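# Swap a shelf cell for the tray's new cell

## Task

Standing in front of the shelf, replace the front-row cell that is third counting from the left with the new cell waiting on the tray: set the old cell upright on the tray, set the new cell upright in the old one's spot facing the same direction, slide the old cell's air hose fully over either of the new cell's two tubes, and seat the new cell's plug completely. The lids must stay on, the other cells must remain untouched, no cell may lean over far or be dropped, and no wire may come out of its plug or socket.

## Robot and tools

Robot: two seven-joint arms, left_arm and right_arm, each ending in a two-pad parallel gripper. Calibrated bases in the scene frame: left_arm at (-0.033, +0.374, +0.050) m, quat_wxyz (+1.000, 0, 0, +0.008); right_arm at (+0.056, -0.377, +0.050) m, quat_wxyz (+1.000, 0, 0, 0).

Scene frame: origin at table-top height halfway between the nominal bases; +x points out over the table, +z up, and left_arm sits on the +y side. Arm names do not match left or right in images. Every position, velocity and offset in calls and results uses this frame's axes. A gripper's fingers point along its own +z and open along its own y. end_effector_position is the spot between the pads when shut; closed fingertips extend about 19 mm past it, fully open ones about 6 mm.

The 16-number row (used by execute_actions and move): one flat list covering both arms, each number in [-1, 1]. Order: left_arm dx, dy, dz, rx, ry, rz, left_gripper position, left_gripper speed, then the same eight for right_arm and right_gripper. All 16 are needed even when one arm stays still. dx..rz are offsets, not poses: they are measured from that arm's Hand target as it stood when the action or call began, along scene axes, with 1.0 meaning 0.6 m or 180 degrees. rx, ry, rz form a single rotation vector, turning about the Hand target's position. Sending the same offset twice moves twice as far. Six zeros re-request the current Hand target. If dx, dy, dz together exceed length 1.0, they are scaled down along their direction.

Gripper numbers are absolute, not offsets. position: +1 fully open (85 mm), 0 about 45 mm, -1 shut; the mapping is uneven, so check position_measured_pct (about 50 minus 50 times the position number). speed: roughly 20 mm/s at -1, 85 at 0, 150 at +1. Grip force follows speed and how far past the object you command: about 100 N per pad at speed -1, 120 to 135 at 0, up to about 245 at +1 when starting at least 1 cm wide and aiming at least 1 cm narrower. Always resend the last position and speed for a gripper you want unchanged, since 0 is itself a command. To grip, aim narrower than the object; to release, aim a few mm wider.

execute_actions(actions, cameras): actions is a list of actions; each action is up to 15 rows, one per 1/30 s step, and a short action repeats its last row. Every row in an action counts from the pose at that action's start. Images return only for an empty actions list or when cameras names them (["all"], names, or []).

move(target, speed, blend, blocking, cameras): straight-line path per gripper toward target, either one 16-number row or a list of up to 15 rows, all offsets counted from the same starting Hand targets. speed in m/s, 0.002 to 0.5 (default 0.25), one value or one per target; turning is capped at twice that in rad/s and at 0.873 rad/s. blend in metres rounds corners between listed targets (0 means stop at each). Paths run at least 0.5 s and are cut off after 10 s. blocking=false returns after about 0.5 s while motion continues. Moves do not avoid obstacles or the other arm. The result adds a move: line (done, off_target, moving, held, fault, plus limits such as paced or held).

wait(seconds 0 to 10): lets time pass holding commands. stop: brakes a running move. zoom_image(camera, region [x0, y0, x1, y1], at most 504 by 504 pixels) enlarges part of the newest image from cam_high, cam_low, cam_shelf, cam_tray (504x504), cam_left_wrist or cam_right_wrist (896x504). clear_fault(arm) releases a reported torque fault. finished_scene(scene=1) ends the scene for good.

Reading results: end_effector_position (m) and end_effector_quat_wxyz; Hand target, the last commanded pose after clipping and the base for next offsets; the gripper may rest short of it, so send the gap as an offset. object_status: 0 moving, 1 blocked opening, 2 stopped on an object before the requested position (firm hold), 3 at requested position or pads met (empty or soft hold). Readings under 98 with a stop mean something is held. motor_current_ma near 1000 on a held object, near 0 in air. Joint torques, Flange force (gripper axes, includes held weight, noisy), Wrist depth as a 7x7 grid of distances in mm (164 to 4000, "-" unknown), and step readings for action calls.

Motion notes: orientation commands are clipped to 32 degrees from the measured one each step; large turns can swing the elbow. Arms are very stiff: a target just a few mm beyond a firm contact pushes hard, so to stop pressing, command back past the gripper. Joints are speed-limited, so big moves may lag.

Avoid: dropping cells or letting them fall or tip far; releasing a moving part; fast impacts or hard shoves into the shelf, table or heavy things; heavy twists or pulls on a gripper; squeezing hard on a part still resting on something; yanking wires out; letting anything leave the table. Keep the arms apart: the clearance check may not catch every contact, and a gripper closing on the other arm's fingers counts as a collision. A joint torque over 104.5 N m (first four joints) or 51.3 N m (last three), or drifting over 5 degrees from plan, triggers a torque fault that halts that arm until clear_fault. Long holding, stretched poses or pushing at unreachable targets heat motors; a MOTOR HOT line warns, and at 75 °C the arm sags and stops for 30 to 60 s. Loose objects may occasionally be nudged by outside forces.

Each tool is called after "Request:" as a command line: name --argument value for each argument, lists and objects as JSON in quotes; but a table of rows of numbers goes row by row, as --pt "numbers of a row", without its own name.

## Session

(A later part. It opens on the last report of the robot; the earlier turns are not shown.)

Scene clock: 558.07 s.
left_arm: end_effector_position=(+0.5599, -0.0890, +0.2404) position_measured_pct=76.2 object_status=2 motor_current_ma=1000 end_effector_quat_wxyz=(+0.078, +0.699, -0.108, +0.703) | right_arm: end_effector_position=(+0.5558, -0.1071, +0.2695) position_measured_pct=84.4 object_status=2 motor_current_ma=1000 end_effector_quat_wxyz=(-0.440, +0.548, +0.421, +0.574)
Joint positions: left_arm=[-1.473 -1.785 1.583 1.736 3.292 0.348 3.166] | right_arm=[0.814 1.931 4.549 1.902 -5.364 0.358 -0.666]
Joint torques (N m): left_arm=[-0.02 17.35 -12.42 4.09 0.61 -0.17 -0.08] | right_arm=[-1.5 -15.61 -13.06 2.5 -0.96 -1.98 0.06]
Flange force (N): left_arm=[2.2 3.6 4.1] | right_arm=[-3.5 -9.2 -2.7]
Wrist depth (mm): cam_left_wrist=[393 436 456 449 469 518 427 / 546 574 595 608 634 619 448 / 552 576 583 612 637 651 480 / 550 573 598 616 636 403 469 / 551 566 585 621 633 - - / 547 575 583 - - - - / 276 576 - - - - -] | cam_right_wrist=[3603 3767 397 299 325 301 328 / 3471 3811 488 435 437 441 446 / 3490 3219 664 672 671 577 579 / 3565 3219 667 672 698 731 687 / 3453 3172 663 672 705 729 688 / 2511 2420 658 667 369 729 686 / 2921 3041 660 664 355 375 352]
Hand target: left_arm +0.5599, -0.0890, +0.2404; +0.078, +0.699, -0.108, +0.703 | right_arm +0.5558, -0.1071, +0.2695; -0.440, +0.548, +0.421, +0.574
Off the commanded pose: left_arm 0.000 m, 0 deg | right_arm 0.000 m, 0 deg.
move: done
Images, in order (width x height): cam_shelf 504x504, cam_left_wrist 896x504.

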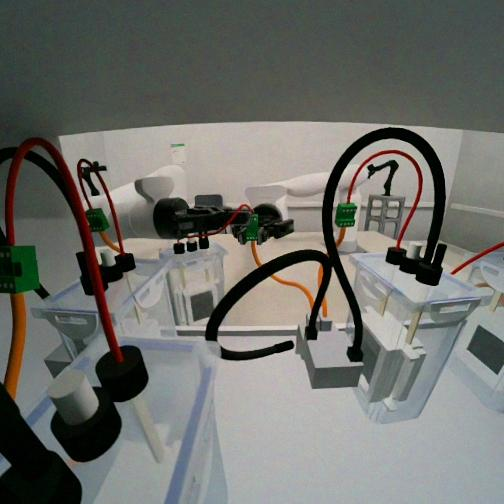

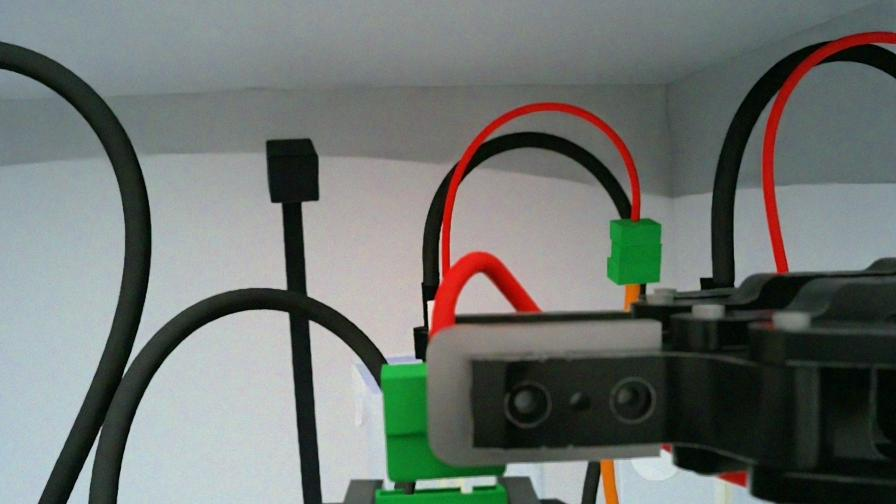

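Request:
move --target '[0,0,0,0,0,0,-0.75,-1,0.00025,0.0012,0,0.0038,-0.001,0,-0.85,-1]' --speed 0.02 --cameras '["cam_left_wrist","cam_shelf"]'

Request:
zoom_image --camera "cam_left_wrist" --region '[365, 364, 515, 504]'

Request:
zoom_image --camera "cam_shelf" --region '[230, 205, 280, 245]'

Scene clock: 559.40 s.
left_arm: end_effector_position=(+0.5599, -0.0890, +0.2404) position_measured_pct=76.2 object_status=2 motor_current_ma=1000 end_effector_quat_wxyz=(+0.078, +0.699, -0.108, +0.703) | right_arm: end_effector_position=(+0.5560, -0.1064, +0.2695) position_measured_pct=84.4 object_status=2 motor_current_ma=1000 end_effector_quat_wxyz=(-0.443, +0.545, +0.418, +0.577)
Joint positions: left_arm=[-1.473 -1.785 1.583 1.736 3.292 0.348 3.166] | right_arm=[0.812 1.949 4.542 1.9 -5.365 0.362 -0.653]
Joint torques (N m): left_arm=[0.01 17.34 -12.43 4.06 0.61 -0.17 -0.06] | right_arm=[-1.61 -15.47 -12.83 2.68 -0.96 -1.9 0.06]
Flange force (N): left_arm=[2.2 3.5 4.1] | right_arm=[-3.0 -9.2 -3.1]
Wrist depth (mm): cam_left_wrist=[394 438 456 447 469 518 429 / 545 570 594 608 637 624 446 / 553 575 586 610 636 657 477 / 550 577 594 620 636 582 467 / 550 565 584 615 - - - / 545 572 - - - - - / 275 577 - - - - -] | cam_right_wrist=[3623 3833 397 293 316 296 321 / 3623 3704 466 417 420 423 426 / 3418 3315 662 672 624 542 546 / 3453 3219 665 677 699 732 688 / 3400 3157 661 675 700 733 684 / 2973 2774 658 665 433 729 687 / 2960 3014 658 666 362 374 688]
Hand target: left_arm +0.5599, -0.0890, +0.2404; +0.078, +0.699, -0.108, +0.703 | right_arm +0.5560, -0.1064, +0.2695; -0.443, +0.545, +0.418, +0.577
Off the commanded pose: left_arm 0.000 m, 0 deg | right_arm 0.000 m, 0 deg.
move: done
Images, in order (width x height): cam_shelf 504x504, cam_left_wrist 896x504.

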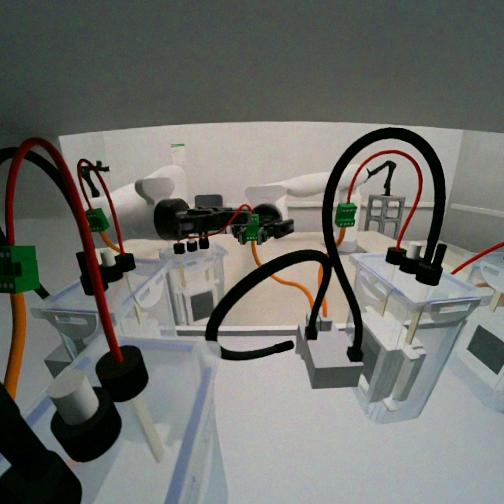

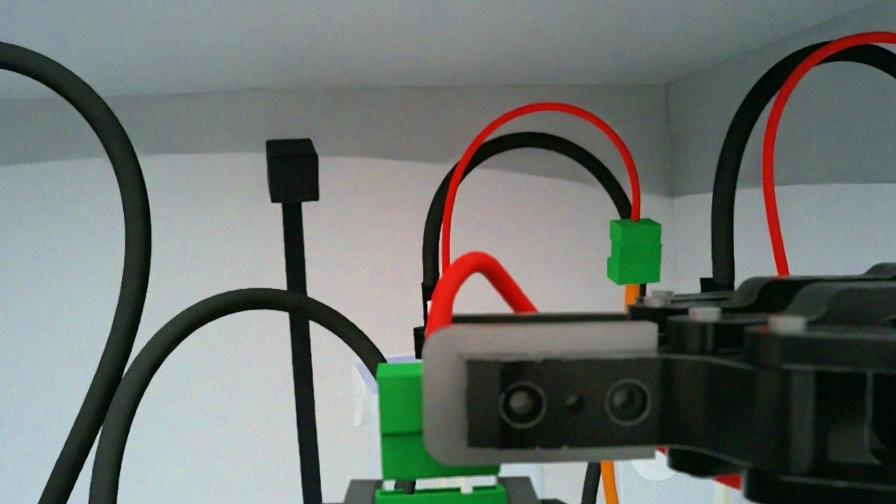

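Scaled by 3.360 from the camera's 896x504 image, which has a finer 1280x720 frame.

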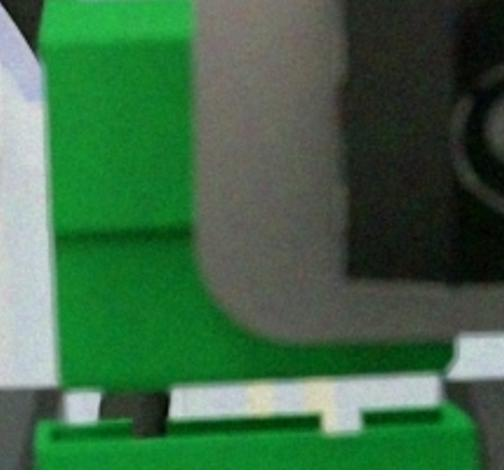

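Scaled by 10.080 from the camera's 504x504 image, which has a finer 720x720 frame.

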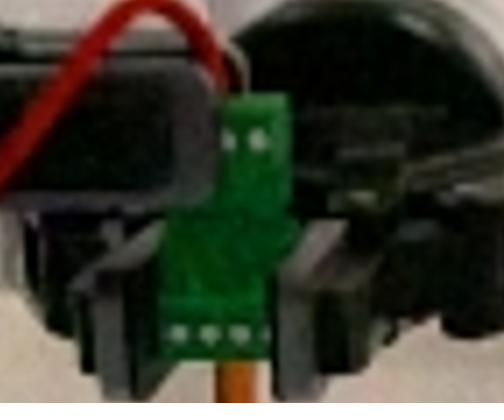

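Request:
move --target '[0,0,0,0,0,0,-0.75,-1,0,0,-0.0042,0,0,0,-0.85,-1]' --speed 0.01 --cameras '["cam_left_wrist"]'

Request:
zoom_image --camera "cam_left_wrist" --region '[365, 364, 515, 504]'

Scene clock: 562.13 s.
left_arm: end_effector_position=(+0.5599, -0.0890, +0.2404) position_measured_pct=76.2 object_status=2 motor_current_ma=1000 end_effector_quat_wxyz=(+0.078, +0.699, -0.108, +0.703) | right_arm: end_effector_position=(+0.5560, -0.1064, +0.2682) position_measured_pct=84.4 object_status=2 motor_current_ma=1000 end_effector_quat_wxyz=(-0.443, +0.545, +0.418, +0.577)
Joint positions: left_arm=[-1.473 -1.785 1.583 1.736 3.292 0.348 3.166] | right_arm=[0.812 1.953 4.542 1.899 -5.364 0.364 -0.65]
Joint torques (N m): left_arm=[-0.02 17.33 -12.43 4.08 0.63 -0.18 -0.08] | right_arm=[-1.62 -15.4 -12.7 2.65 -0.92 -1.86 0.05]
Flange force (N): left_arm=[2.3 3.5 4.1] | right_arm=[-2.6 -9.3 -3.2]
Wrist depth (mm): cam_left_wrist=[395 436 456 450 469 519 430 / 546 571 594 608 636 621 446 / 550 574 586 612 637 653 478 / 552 573 596 614 634 583 468 / 548 565 582 622 634 - - / 544 571 - - - - - / 276 571 - - - - -] | cam_right_wrist=[3490 3704 398 297 322 300 325 / 3603 3704 471 423 426 429 432 / 3471 3435 666 669 629 635 553 / 3508 3172 664 675 699 730 686 / 3490 3250 659 674 705 727 686 / 2987 2729 660 670 433 728 690 / 2973 2987 654 664 362 375 660]
Hand target: left_arm +0.5599, -0.0890, +0.2404; +0.078, +0.699, -0.108, +0.703 | right_arm +0.5560, -0.1064, +0.2683; -0.443, +0.545, +0.418, +0.577 (not the last commanded pose)
Off the commanded pose: left_arm 0.000 m, 0 deg | right_arm 0.001 m, 0 deg.
move: held (right_arm; a check stopped the path); limits=held
pose unreachable (right arm): on one or more control steps of this call, first in action 0 (counted from 0), this arm could not follow its commanded pose, so it was not sent that pose on those steps. It may still have moved: this result reports where it is.
cause: moving toward the commanded pose would bring a part of the arm too close to another arm (this arm's gripper and the left arm's gripper, 4 mm apart when this arm was first held).
Images, in order (width x height): cam_left_wrist 896x504.

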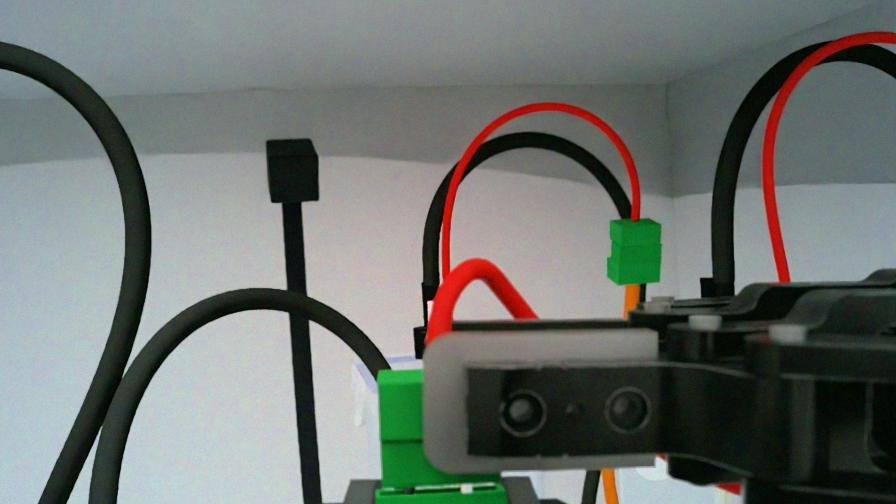

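Scaled by 3.360 from the camera's 896x504 image, which has a finer 1280x720 frame.

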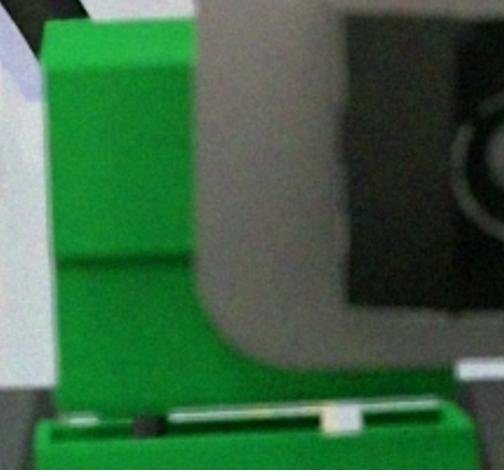

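Request:
move --pt "0 0 0 0 0 0 -0.75 -1 0.0002 0.0009 0 -0.0215 0.0058 0 -0.85 -1" --pt "0 0 0 0 0 0 -0.75 -1 0.0002 0.0009 -0.0035 -0.0215 0.0058 0 -0.85 -1" --speed 0.01 --cameras '["cam_left_wrist"]'

Request:
zoom_image --camera "cam_left_wrist" --region '[365, 364, 515, 504]'

Scene clock: 570.23 s.
left_arm: end_effector_position=(+0.5599, -0.0891, +0.2404) position_measured_pct=76.2 object_status=2 motor_current_ma=1000 end_effector_quat_wxyz=(+0.078, +0.699, -0.108, +0.703) | right_arm: end_effector_position=(+0.5561, -0.1058, +0.2663) position_measured_pct=84.4 object_status=2 motor_current_ma=1000 end_effector_quat_wxyz=(-0.428, +0.564, +0.433, +0.558)
Joint positions: left_arm=[-1.473 -1.785 1.583 1.736 3.292 0.348 3.166] | right_arm=[0.813 1.85 4.589 1.91 -5.357 0.331 -0.724]
Joint torques (N m): left_arm=[0.25 20.67 -17.29 5.32 1.52 -0.34 -0.04] | right_arm=[-1.13 -15.34 -10.07 0.38 -0.27 -0.81 0.08]
Flange force (N): left_arm=[-5.8 4.1 5.3] | right_arm=[1.7 -10.2 -2.2]
Wrist depth (mm): cam_left_wrist=[396 441 460 452 475 523 429 / 545 571 591 615 638 618 447 / 552 573 584 611 633 654 479 / 549 576 595 620 636 401 468 / 549 561 515 611 634 - - / 544 573 585 - - - - / 276 574 - - - - -] | cam_right_wrist=[3546 3623 390 352 354 357 360 / 3435 3527 579 581 589 510 514 / 3418 3142 659 668 695 724 710 / 3508 3250 663 665 694 725 685 / 2987 3070 662 669 693 729 709 / 2132 2203 665 626 363 377 687 / 3546 3188 659 673 332 355 275]
Hand target: left_arm +0.5599, -0.0890, +0.2404; +0.078, +0.699, -0.108, +0.703 | right_arm +0.5561, -0.1058, +0.2663; -0.428, +0.564, +0.433, +0.558
Off the commanded pose: left_arm 0.000 m, 0 deg | right_arm 0.000 m, 0 deg.
move: done
Images, in order (width x height): cam_left_wrist 896x504.

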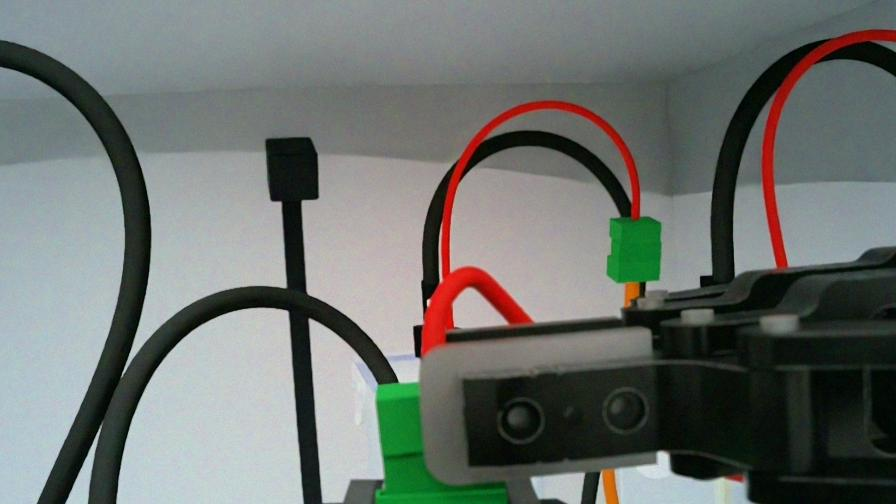

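Scaled by 3.360 from the camera's 896x504 image, which has a finer 1280x720 frame.

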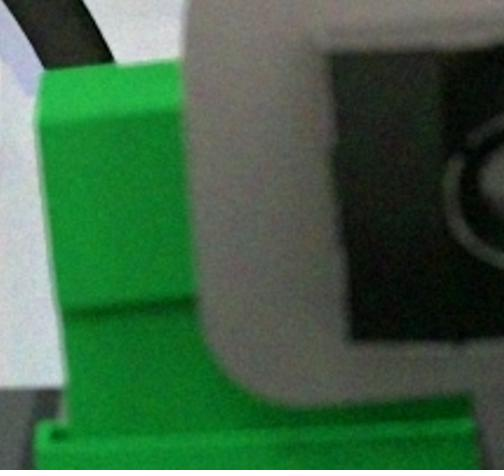

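Request:
move --pt "0 0 0 0 0 0 -0.75 -1 0 0 0.0012 0 0 0 -0.85 -1" --pt "0 0 0 0 0 0 -0.75 -1 0.0002 0.0009 0.0012 0 0 0 -0.85 -1" --pt "0 0 0 0 0 0 -0.75 -1 0.0002 0.0009 -0.0004 0 0 0 -0.85 -1" --speed 0.01 --cameras '["cam_left_wrist","cam_shelf"]'

Request:
zoom_image --camera "cam_left_wrist" --region '[365, 364, 515, 504]'

Request:
zoom_image --camera "cam_shelf" --region '[230, 205, 280, 245]'

Scene clock: 571.90 s.
left_arm: end_effector_position=(+0.5599, -0.0890, +0.2404) position_measured_pct=76.2 object_status=2 motor_current_ma=1000 end_effector_quat_wxyz=(+0.078, +0.699, -0.108, +0.703) | right_arm: end_effector_position=(+0.5562, -0.1053, +0.2670) position_measured_pct=84.4 object_status=2 motor_current_ma=1000 end_effector_quat_wxyz=(-0.428, +0.564, +0.433, +0.558)
Joint positions: left_arm=[-1.473 -1.785 1.583 1.736 3.292 0.348 3.166] | right_arm=[0.811 1.848 4.589 1.91 -5.357 0.329 -0.726]
Joint torques (N m): left_arm=[-0.63 17.6 -12.79 4.63 0.69 -0.45 -0.08] | right_arm=[-1.27 -16.04 -13.71 1.98 -0.96 -2.06 0.03]
Flange force (N): left_arm=[1.5 4.3 3.9] | right_arm=[-4.8 -8.8 -1.2]
Wrist depth (mm): cam_left_wrist=[394 436 454 451 469 517 429 / 510 571 590 614 639 620 447 / 553 574 585 610 638 622 479 / 550 574 595 620 633 403 468 / 549 564 585 609 634 - - / 548 575 585 - - - - / 275 574 - - - - -] | cam_right_wrist=[3584 3663 389 352 355 358 360 / 3490 3471 585 587 593 511 516 / 3400 3098 658 670 699 719 684 / 3453 3113 661 666 695 727 685 / 2947 3157 664 673 690 733 708 / 2092 2188 662 628 363 721 688 / 3471 3172 658 671 332 353 285]
Hand target: left_arm +0.5599, -0.0890, +0.2404; +0.078, +0.699, -0.108, +0.703 | right_arm +0.5562, -0.1053, +0.2671; -0.428, +0.564, +0.433, +0.558 (not the last commanded pose)
Off the commanded pose: left_arm 0.000 m, 0 deg | right_arm 0.001 m, 0 deg.
move: held (right_arm; a check stopped the path); path passed 2 of 3 targets; limits=held
pose unreachable (right arm): on one or more control steps of this call, first in action 0 (counted from 0), this arm could not follow its commanded pose, so it was not sent that pose on those steps. It may still have moved: this result reports where it is.
cause: moving toward the commanded pose would bring a part of the arm too close to another arm (this arm's gripper and the left arm's gripper, 5 mm apart when this arm was first held).
Images, in order (width x height): cam_shelf 504x504, cam_left_wrist 896x504.

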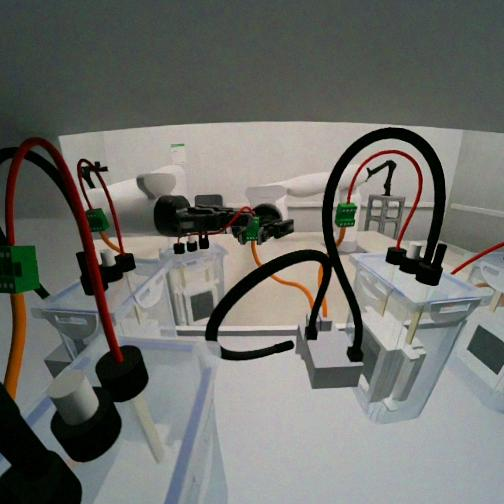

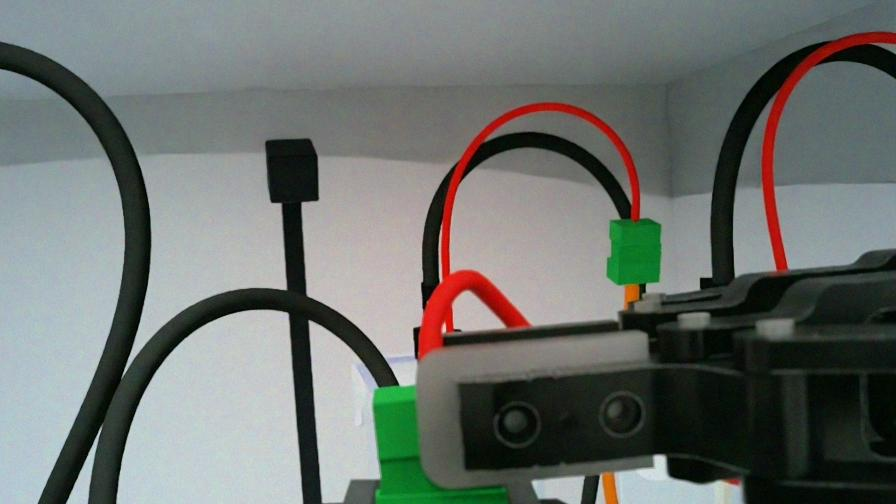

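Scaled by 3.360 from the camera's 896x504 image, which has a finer 1280x720 frame.

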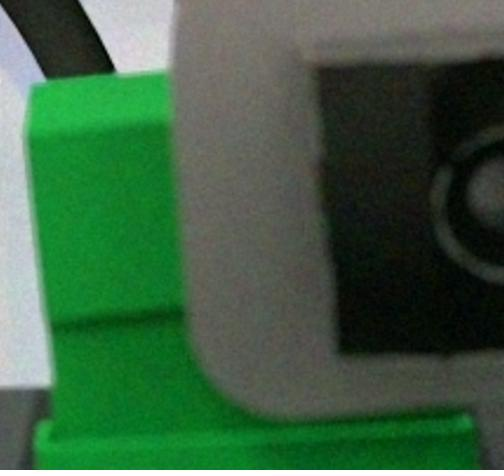

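Scaled by 10.080 from the camera's 504x504 image, which has a finer 720x720 frame.

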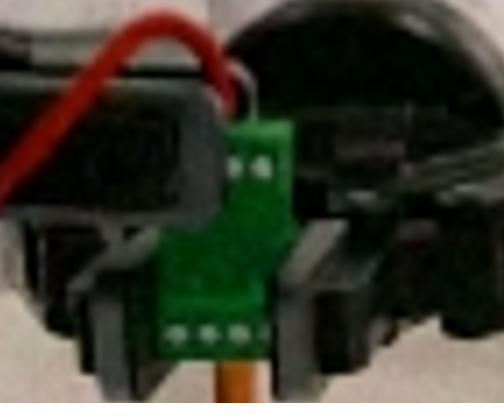

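Request:
move --target '[0,0,0,0,0,0,-0.75,-1,0,0,0,0,0,0,-0.63,-1]' --speed 0.02 --cameras '["cam_left_wrist","cam_shelf"]'

Request:
zoom_image --camera "cam_left_wrist" --region '[365, 364, 515, 504]'

Request:
zoom_image --camera "cam_shelf" --region '[230, 205, 280, 245]'

Scene clock: 572.90 s.
left_arm: end_effector_position=(+0.5599, -0.0890, +0.2404) position_measured_pct=76.2 object_status=2 motor_current_ma=1000 end_effector_quat_wxyz=(+0.078, +0.699, -0.108, +0.703) | right_arm: end_effector_position=(+0.5562, -0.1053, +0.2671) position_measured_pct=81.4 object_status=3 motor_current_ma=10 end_effector_quat_wxyz=(-0.428, +0.564, +0.433, +0.558)
Joint positions: left_arm=[-1.473 -1.785 1.583 1.736 3.292 0.348 3.166] | right_arm=[0.811 1.848 4.589 1.911 -5.357 0.329 -0.726]
Joint torques (N m): left_arm=[-0.51 17.6 -12.79 3.99 0.69 -0.21 -0.1] | right_arm=[-2.17 -16 -13.56 2.95 -1.05 -1.82 0.01]
Flange force (N): left_arm=[1.7 3.5 2.5] | right_arm=[-5.2 -6.9 -2.2]
Wrist depth (mm): cam_left_wrist=[395 437 455 450 470 518 430 / 510 570 592 613 634 623 446 / 552 573 584 609 633 627 479 / 552 573 593 617 637 402 467 / 549 564 582 609 630 - - / 544 575 586 - - - - / 276 573 - - - - -] | cam_right_wrist=[3546 3704 389 353 354 357 360 / 3527 3527 581 584 591 512 516 / 3435 3070 660 671 695 718 684 / 3471 3188 658 668 690 727 685 / 3028 3084 666 668 695 726 707 / 2118 2232 659 624 363 377 688 / 3546 3203 659 668 353 354 284]
Hand target: left_arm +0.5599, -0.0890, +0.2404; +0.078, +0.699, -0.108, +0.703 | right_arm +0.5562, -0.1053, +0.2671; -0.428, +0.564, +0.433, +0.558
Off the commanded pose: left_arm 0.000 m, 0 deg | right_arm 0.000 m, 0 deg.
held back during your reply time or a wait (right arm), on 1 control step: a part of the arm was too close to another arm, or the arm's last command would have brought one too close.
move: done
Images, in order (width x height): cam_shelf 504x504, cam_left_wrist 896x504.

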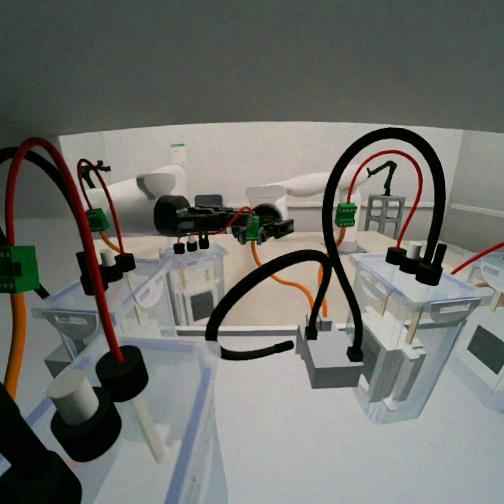

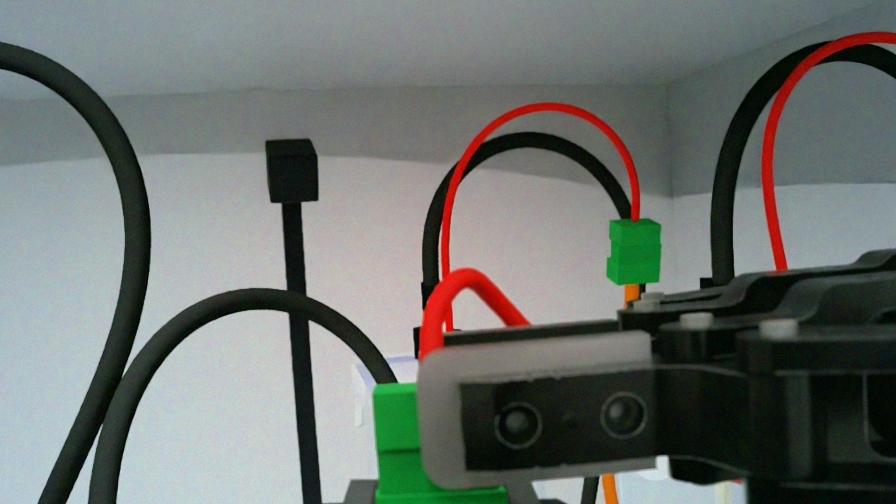

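Scaled by 3.360 from the camera's 896x504 image, which has a finer 1280x720 frame.

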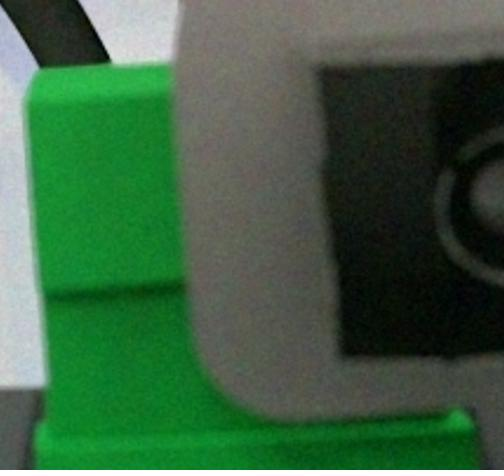

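Scaled by 10.080 from the camera's 504x504 image, which has a finer 720x720 frame.

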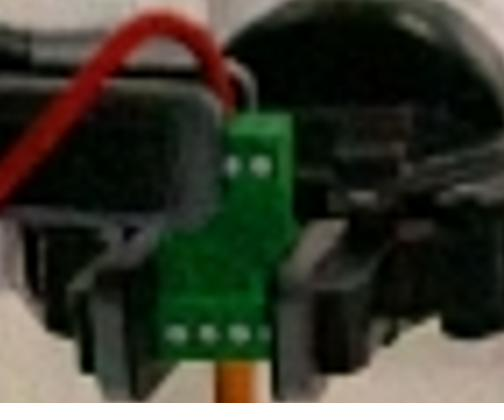

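Request:
move --pt "0 0 0 0 0 0 -0.75 -1 0 0 0.0108 -0.0322 0.0087 0 -0.63 -1" --pt "0 0 0 0 0 0 -0.75 -1 0 0 0.0108 -0.0322 0.0087 0 -0.85 -1" --speed 0.03 --cameras '["cam_left_wrist","cam_shelf"]'

Request:
zoom_image --camera "cam_left_wrist" --region '[365, 364, 515, 504]'

Request:
zoom_image --camera "cam_shelf" --region '[230, 205, 280, 245]'

Scene clock: 576.00 s.
left_arm: end_effector_position=(+0.5599, -0.0890, +0.2404) position_measured_pct=76.2 object_status=2 motor_current_ma=1000 end_effector_quat_wxyz=(+0.078, +0.699, -0.108, +0.703) | right_arm: end_effector_position=(+0.5562, -0.1053, +0.2736) position_measured_pct=84.4 object_status=0 motor_current_ma=1000 end_effector_quat_wxyz=(-0.405, +0.593, +0.455, +0.527)
Joint positions: left_arm=[-1.473 -1.785 1.583 1.736 3.292 0.348 3.166] | right_arm=[0.804 1.677 4.64 1.923 -5.366 0.296 -0.841]
Joint torques (N m): left_arm=[-0.05 17.38 -12.42 4.07 0.61 -0.18 -0.09] | right_arm=[-1.53 -16.59 -14.76 0.21 -0.87 -2.71 0.02]
Flange force (N): left_arm=[2.1 3.5 4.0] | right_arm=[-7.2 -8.0 -0.9]
Wrist depth (mm): cam_left_wrist=[394 438 456 449 470 518 428 / 510 574 591 615 637 621 446 / 554 573 581 609 632 626 480 / 548 573 593 621 638 - - / 550 564 516 - - - - / 543 572 - - - - - / 274 576 - - - - -] | cam_right_wrist=[3349 3041 508 429 516 524 533 / 3435 3098 645 655 680 703 676 / 3435 3157 652 657 686 711 680 / 2960 2438 660 666 692 725 688 / 3028 3070 665 669 300 733 690 / 3527 3188 669 677 356 373 666 / 2420 894 682 536 334 334 342]
Hand target: left_arm +0.5599, -0.0890, +0.2404; +0.078, +0.699, -0.108, +0.703 | right_arm +0.5562, -0.1053, +0.2736; -0.405, +0.593, +0.455, +0.527
Off the commanded pose: left_arm 0.000 m, 0 deg | right_arm 0.000 m, 0 deg.
move: done
Images, in order (width x height): cam_shelf 504x504, cam_left_wrist 896x504.

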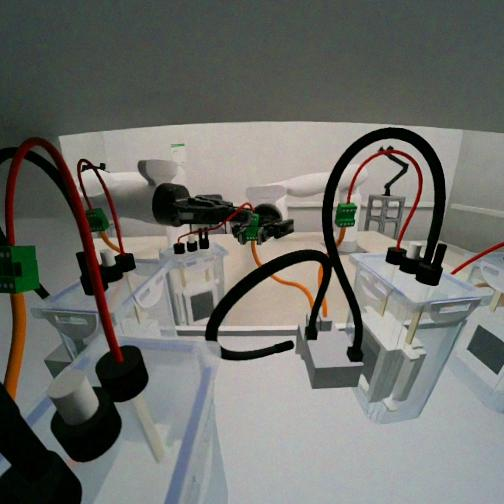

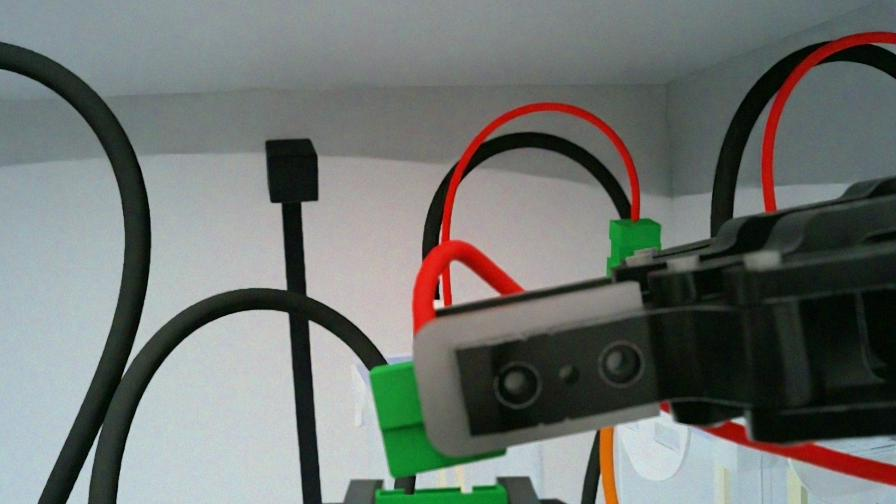

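Scaled by 3.360 from the camera's 896x504 image, which has a finer 1280x720 frame.

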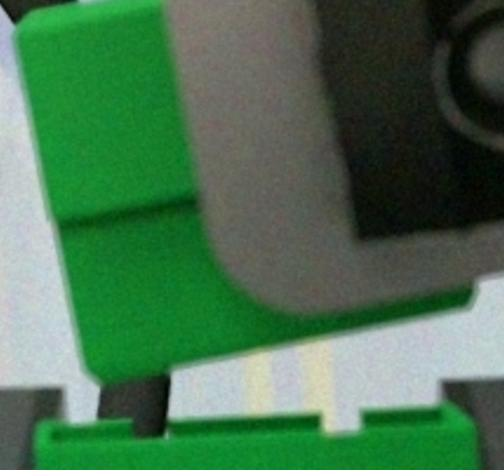

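Scaled by 10.080 from the camera's 504x504 image, which has a finer 720x720 frame.

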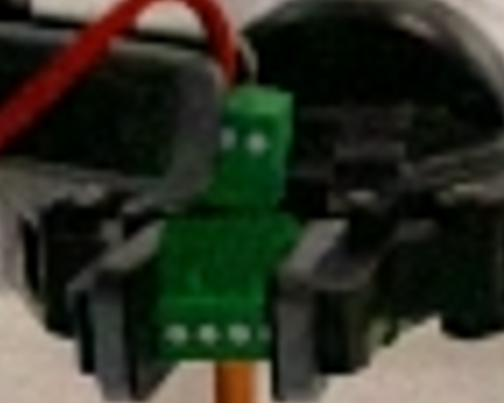

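Request:
move --pt "0 0 0 0 0 0 -0.75 -1 0 0 0.01 0 0 0 -0.85 -1" --pt "0 0 0 0 0 0 -0.75 -1 0 0 0.01 0 0 0 -0.5 -1" --speed 0.03 --cameras '["cam_left_wrist","cam_shelf","cam_right_wrist"]'

Request:
zoom_image --camera "cam_left_wrist" --region '[345, 284, 545, 484]'

Request:
zoom_image --camera "cam_shelf" --region '[230, 195, 280, 245]'

Scene clock: 579.40 s.
left_arm: end_effector_position=(+0.5599, -0.0890, +0.2404) position_measured_pct=76.2 object_status=2 motor_current_ma=1000 end_effector_quat_wxyz=(+0.078, +0.699, -0.108, +0.703) | right_arm: end_effector_position=(+0.5562, -0.1053, +0.2796) position_measured_pct=74.9 object_status=0 motor_current_ma=0 end_effector_quat_wxyz=(-0.405, +0.593, +0.455, +0.527)
Joint positions: left_arm=[-1.473 -1.785 1.583 1.736 3.292 0.348 3.166] | right_arm=[0.803 1.663 4.634 1.924 -5.372 0.295 -0.85]
Joint torques (N m): left_arm=[-0.01 17.37 -12.42 4.06 0.62 -0.16 -0.08] | right_arm=[-1.45 -16.66 -14.78 -0.06 -0.81 -2.75 0.04]
Flange force (N): left_arm=[2.2 3.5 4.1] | right_arm=[-7.3 -7.9 -0.8]
Wrist depth (mm): cam_left_wrist=[393 437 453 449 467 518 429 / 508 572 595 611 634 621 446 / 550 575 585 610 636 623 478 / 551 572 593 616 634 - - / 551 566 583 - - - - / 543 576 - - - - - / 275 576 585 470 629 601 -] | cam_right_wrist=[3435 3349 514 457 462 466 473 / 3453 3055 646 660 685 701 681 / 3418 3157 651 661 684 709 684 / 3041 2429 658 666 694 725 706 / 2160 3055 663 665 500 738 683 / 3623 3234 675 676 357 373 689 / 2729 972 683 595 331 336 284]
Hand target: left_arm +0.5599, -0.0890, +0.2404; +0.078, +0.699, -0.108, +0.703 | right_arm +0.5562, -0.1053, +0.2796; -0.405, +0.593, +0.455, +0.527
Off the commanded pose: left_arm 0.000 m, 0 deg | right_arm 0.000 m, 0 deg.
move: done
Images, in order (width x height): cam_shelf 504x504, cam_left_wrist 896x504, cam_right_wrist 896x504.

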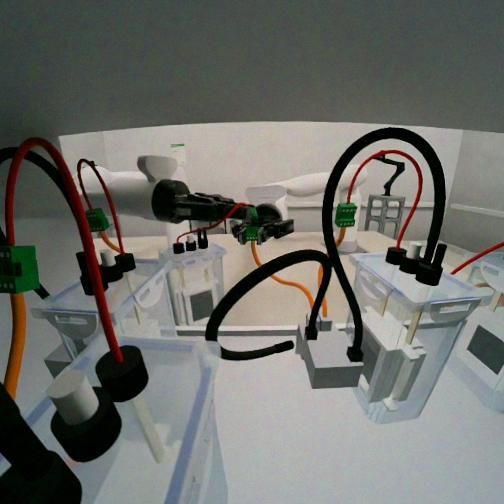

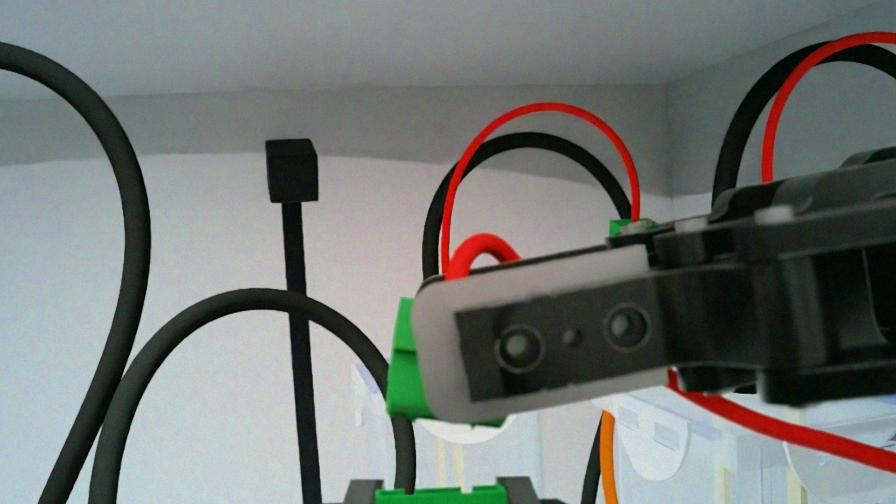

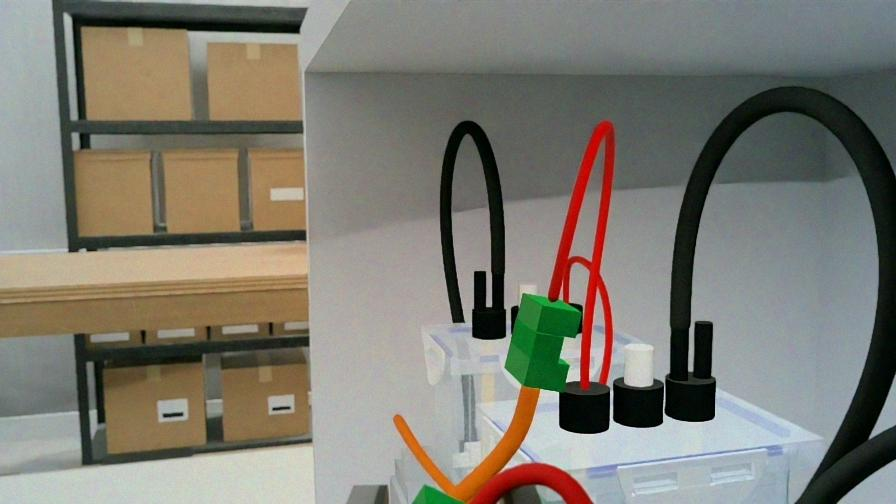

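Scaled by 2.520 from the camera's 896x504 image, which has a finer 1280x720 frame.

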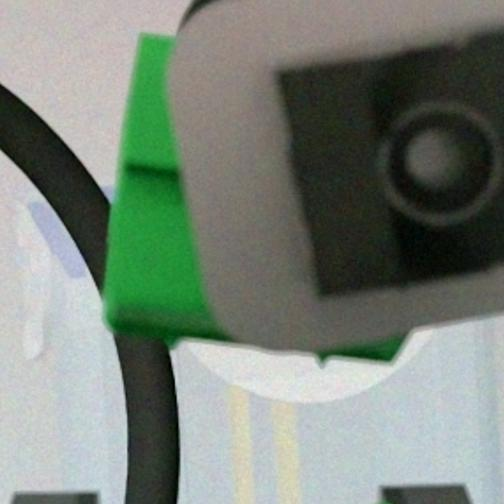

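Scaled by 10.080 from the camera's 504x504 image, which has a finer 720x720 frame.

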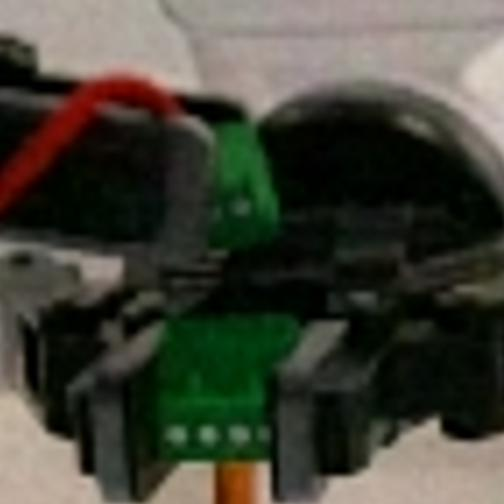

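Request:
move --pt "0 0 0 0 0 0 -0.75 -1 0 0 0.0133 0 0 0 -0.5 -1" --speed 0.03 --cameras '["cam_left_wrist","cam_shelf"]'

Request:
zoom_image --camera "cam_left_wrist" --region '[345, 254, 545, 454]'

Request:
zoom_image --camera "cam_shelf" --region '[230, 195, 280, 245]'

Scene clock: 580.97 s.
left_arm: end_effector_position=(+0.5599, -0.0890, +0.2404) position_measured_pct=76.2 object_status=2 motor_current_ma=1000 end_effector_quat_wxyz=(+0.078, +0.699, -0.108, +0.703) | right_arm: end_effector_position=(+0.5562, -0.1053, +0.2875) position_measured_pct=74.9 object_status=3 motor_current_ma=0 end_effector_quat_wxyz=(-0.405, +0.593, +0.455, +0.527)
Joint positions: left_arm=[-1.473 -1.785 1.583 1.736 3.292 0.348 3.166] | right_arm=[0.803 1.646 4.625 1.925 -5.38 0.295 -0.862]
Joint torques (N m): left_arm=[-0.01 17.36 -12.41 4.05 0.63 -0.17 -0.09] | right_arm=[-1.44 -16.67 -14.92 -0.27 -0.83 -2.82 0.06]
Flange force (N): left_arm=[2.2 3.5 4.1] | right_arm=[-7.6 -7.7 -0.5]
Wrist depth (mm): cam_left_wrist=[395 437 457 449 471 519 430 / 508 571 594 615 639 619 446 / 554 573 584 612 636 - - / 553 574 595 - - - - / 549 565 - - - - - / 543 574 - 381 - 289 281 / 275 573 586 470 630 303 253] | cam_right_wrist=[3332 3315 468 376 381 387 391 / 3435 3070 649 655 677 702 679 / 3418 3172 646 659 689 711 684 / 2987 2870 658 670 694 720 686 / 2112 3128 666 667 691 729 706 / 3623 3172 670 676 364 380 689 / 2717 2642 677 559 335 352 346]
Hand target: left_arm +0.5599, -0.0890, +0.2404; +0.078, +0.699, -0.108, +0.703 | right_arm +0.5562, -0.1053, +0.2875; -0.405, +0.593, +0.455, +0.527
Off the commanded pose: left_arm 0.000 m, 0 deg | right_arm 0.000 m, 0 deg.
move: done
Images, in order (width x height): cam_shelf 504x504, cam_left_wrist 896x504.

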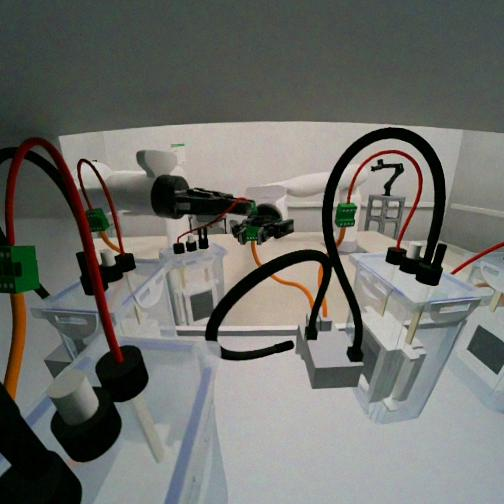

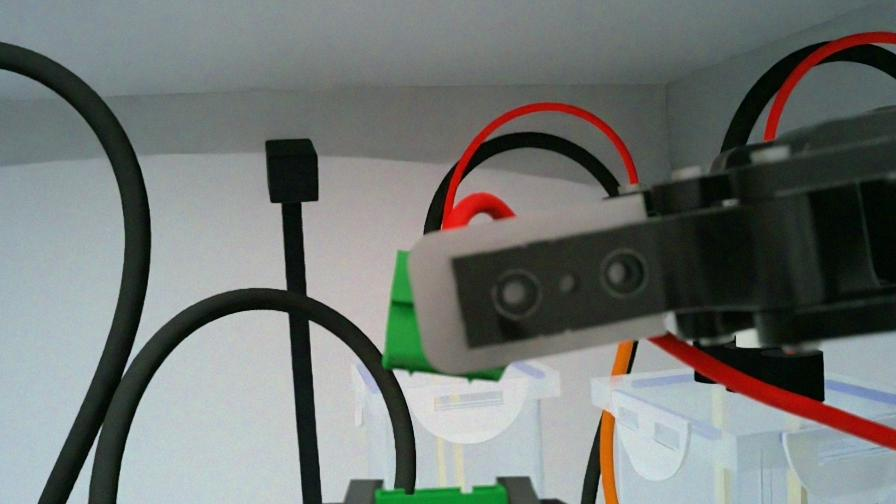

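Scaled by 2.520 from the camera's 896x504 image, which has a finer 1280x720 frame.

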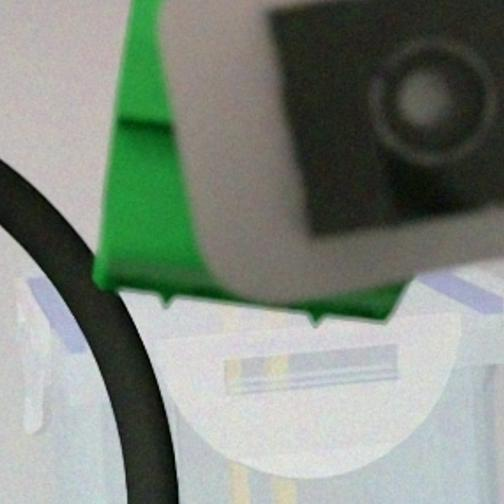

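Scaled by 10.080 from the camera's 504x504 image, which has a finer 720x720 frame.

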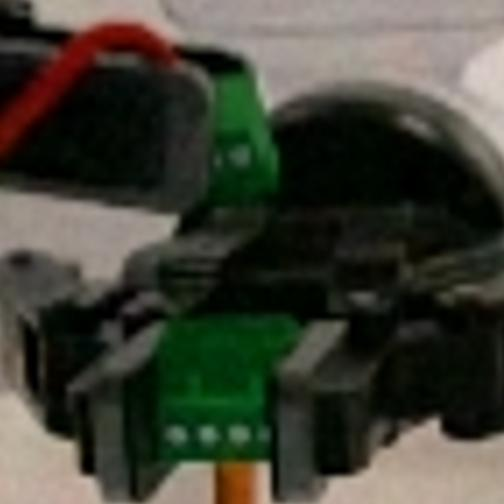

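Request:
execute_actions --actions '[]' --cameras '["cam_right_wrist","cam_left_wrist"]'

Request:
zoom_image --camera "cam_right_wrist" --region '[470, 230, 630, 400]'

Request:
zoom_image --camera "cam_right_wrist" --region '[340, 360, 600, 504]'

Scene clock: 583.63 s.
left_arm: end_effector_position=(+0.5599, -0.0890, +0.2404) position_measured_pct=76.2 object_status=2 motor_current_ma=1000 end_effector_quat_wxyz=(+0.078, +0.699, -0.108, +0.703) | right_arm: end_effector_position=(+0.5562, -0.1053, +0.2875) position_measured_pct=74.9 object_status=3 motor_current_ma=0 end_effector_quat_wxyz=(-0.405, +0.593, +0.455, +0.527)
Joint positions: left_arm=[-1.473 -1.785 1.583 1.736 3.292 0.348 3.166] | right_arm=[0.803 1.646 4.625 1.925 -5.38 0.295 -0.862]
Joint velocities: within noise
Joint torques (N m): left_arm=[0 17.39 -12.44 4.05 0.61 -0.18 -0.1] | right_arm=[-1.44 -16.71 -14.87 -0.3 -0.8 -2.8 0.05]
Flange force (N): left_arm=[2.1 3.4 4.0] | right_arm=[-7.6 -7.7 -0.7]
Wrist depth (mm): cam_left_wrist=[393 437 455 449 470 518 429 / 507 571 592 617 638 619 445 / 552 574 586 612 634 - - / 551 572 595 - - - - / 548 566 - - - - - / 543 573 - 380 452 290 281 / 276 573 588 469 631 302 253] | cam_right_wrist=[3435 3282 468 378 381 387 392 / 3383 3098 647 655 684 702 681 / 3418 3219 649 657 686 713 679 / 3028 2809 656 669 690 725 685 / 2174 3142 664 669 690 732 707 / 3704 3234 668 677 364 379 689 / 2684 2642 681 559 334 351 348]
Hand target: left_arm +0.5599, -0.0890, +0.2404; +0.078, +0.699, -0.108, +0.703 | right_arm +0.5562, -0.1053, +0.2875; -0.405, +0.593, +0.455, +0.527
Tool commands: left_gripper/position=-0.75 left_gripper/speed=-1.0 right_gripper/position=-0.5 right_gripper/speed=-1.0
Off the commanded pose: left_arm 0.000 m, 0 deg | right_arm 0.000 m, 0 deg.
Images, in order (width x height): cam_left_wrist 896x504, cam_right_wrist 896x504.

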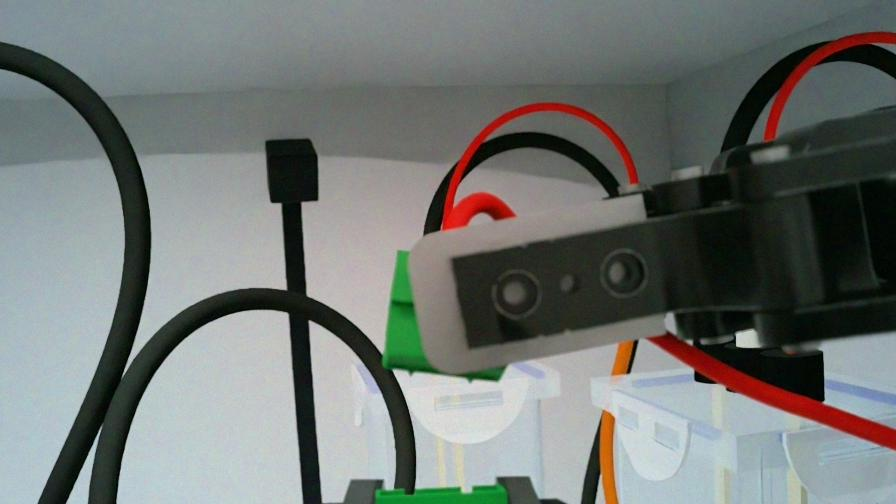

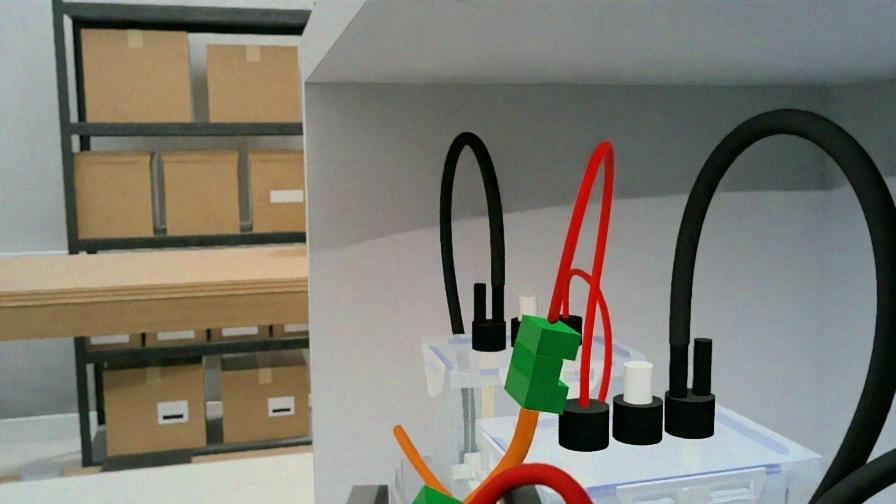

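Scaled by 2.965 from the camera's 896x504 image, which has a finer 1280x720 frame.

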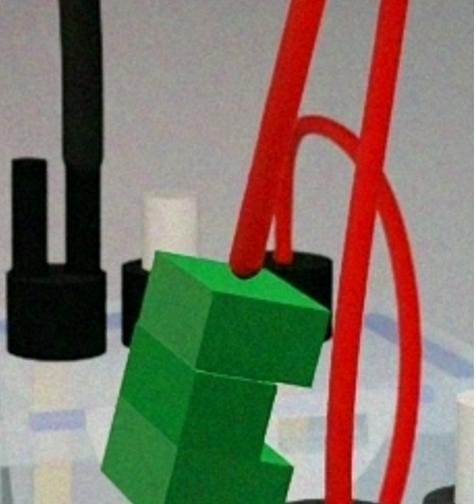

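Scaled by 1.938 from the camera's 896x504 image, which has a finer 1280x720 frame.

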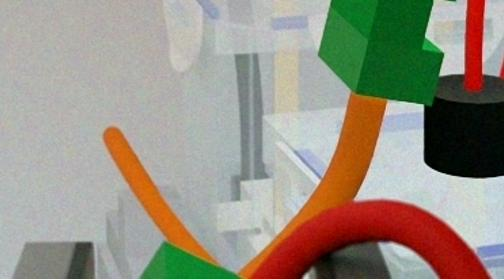

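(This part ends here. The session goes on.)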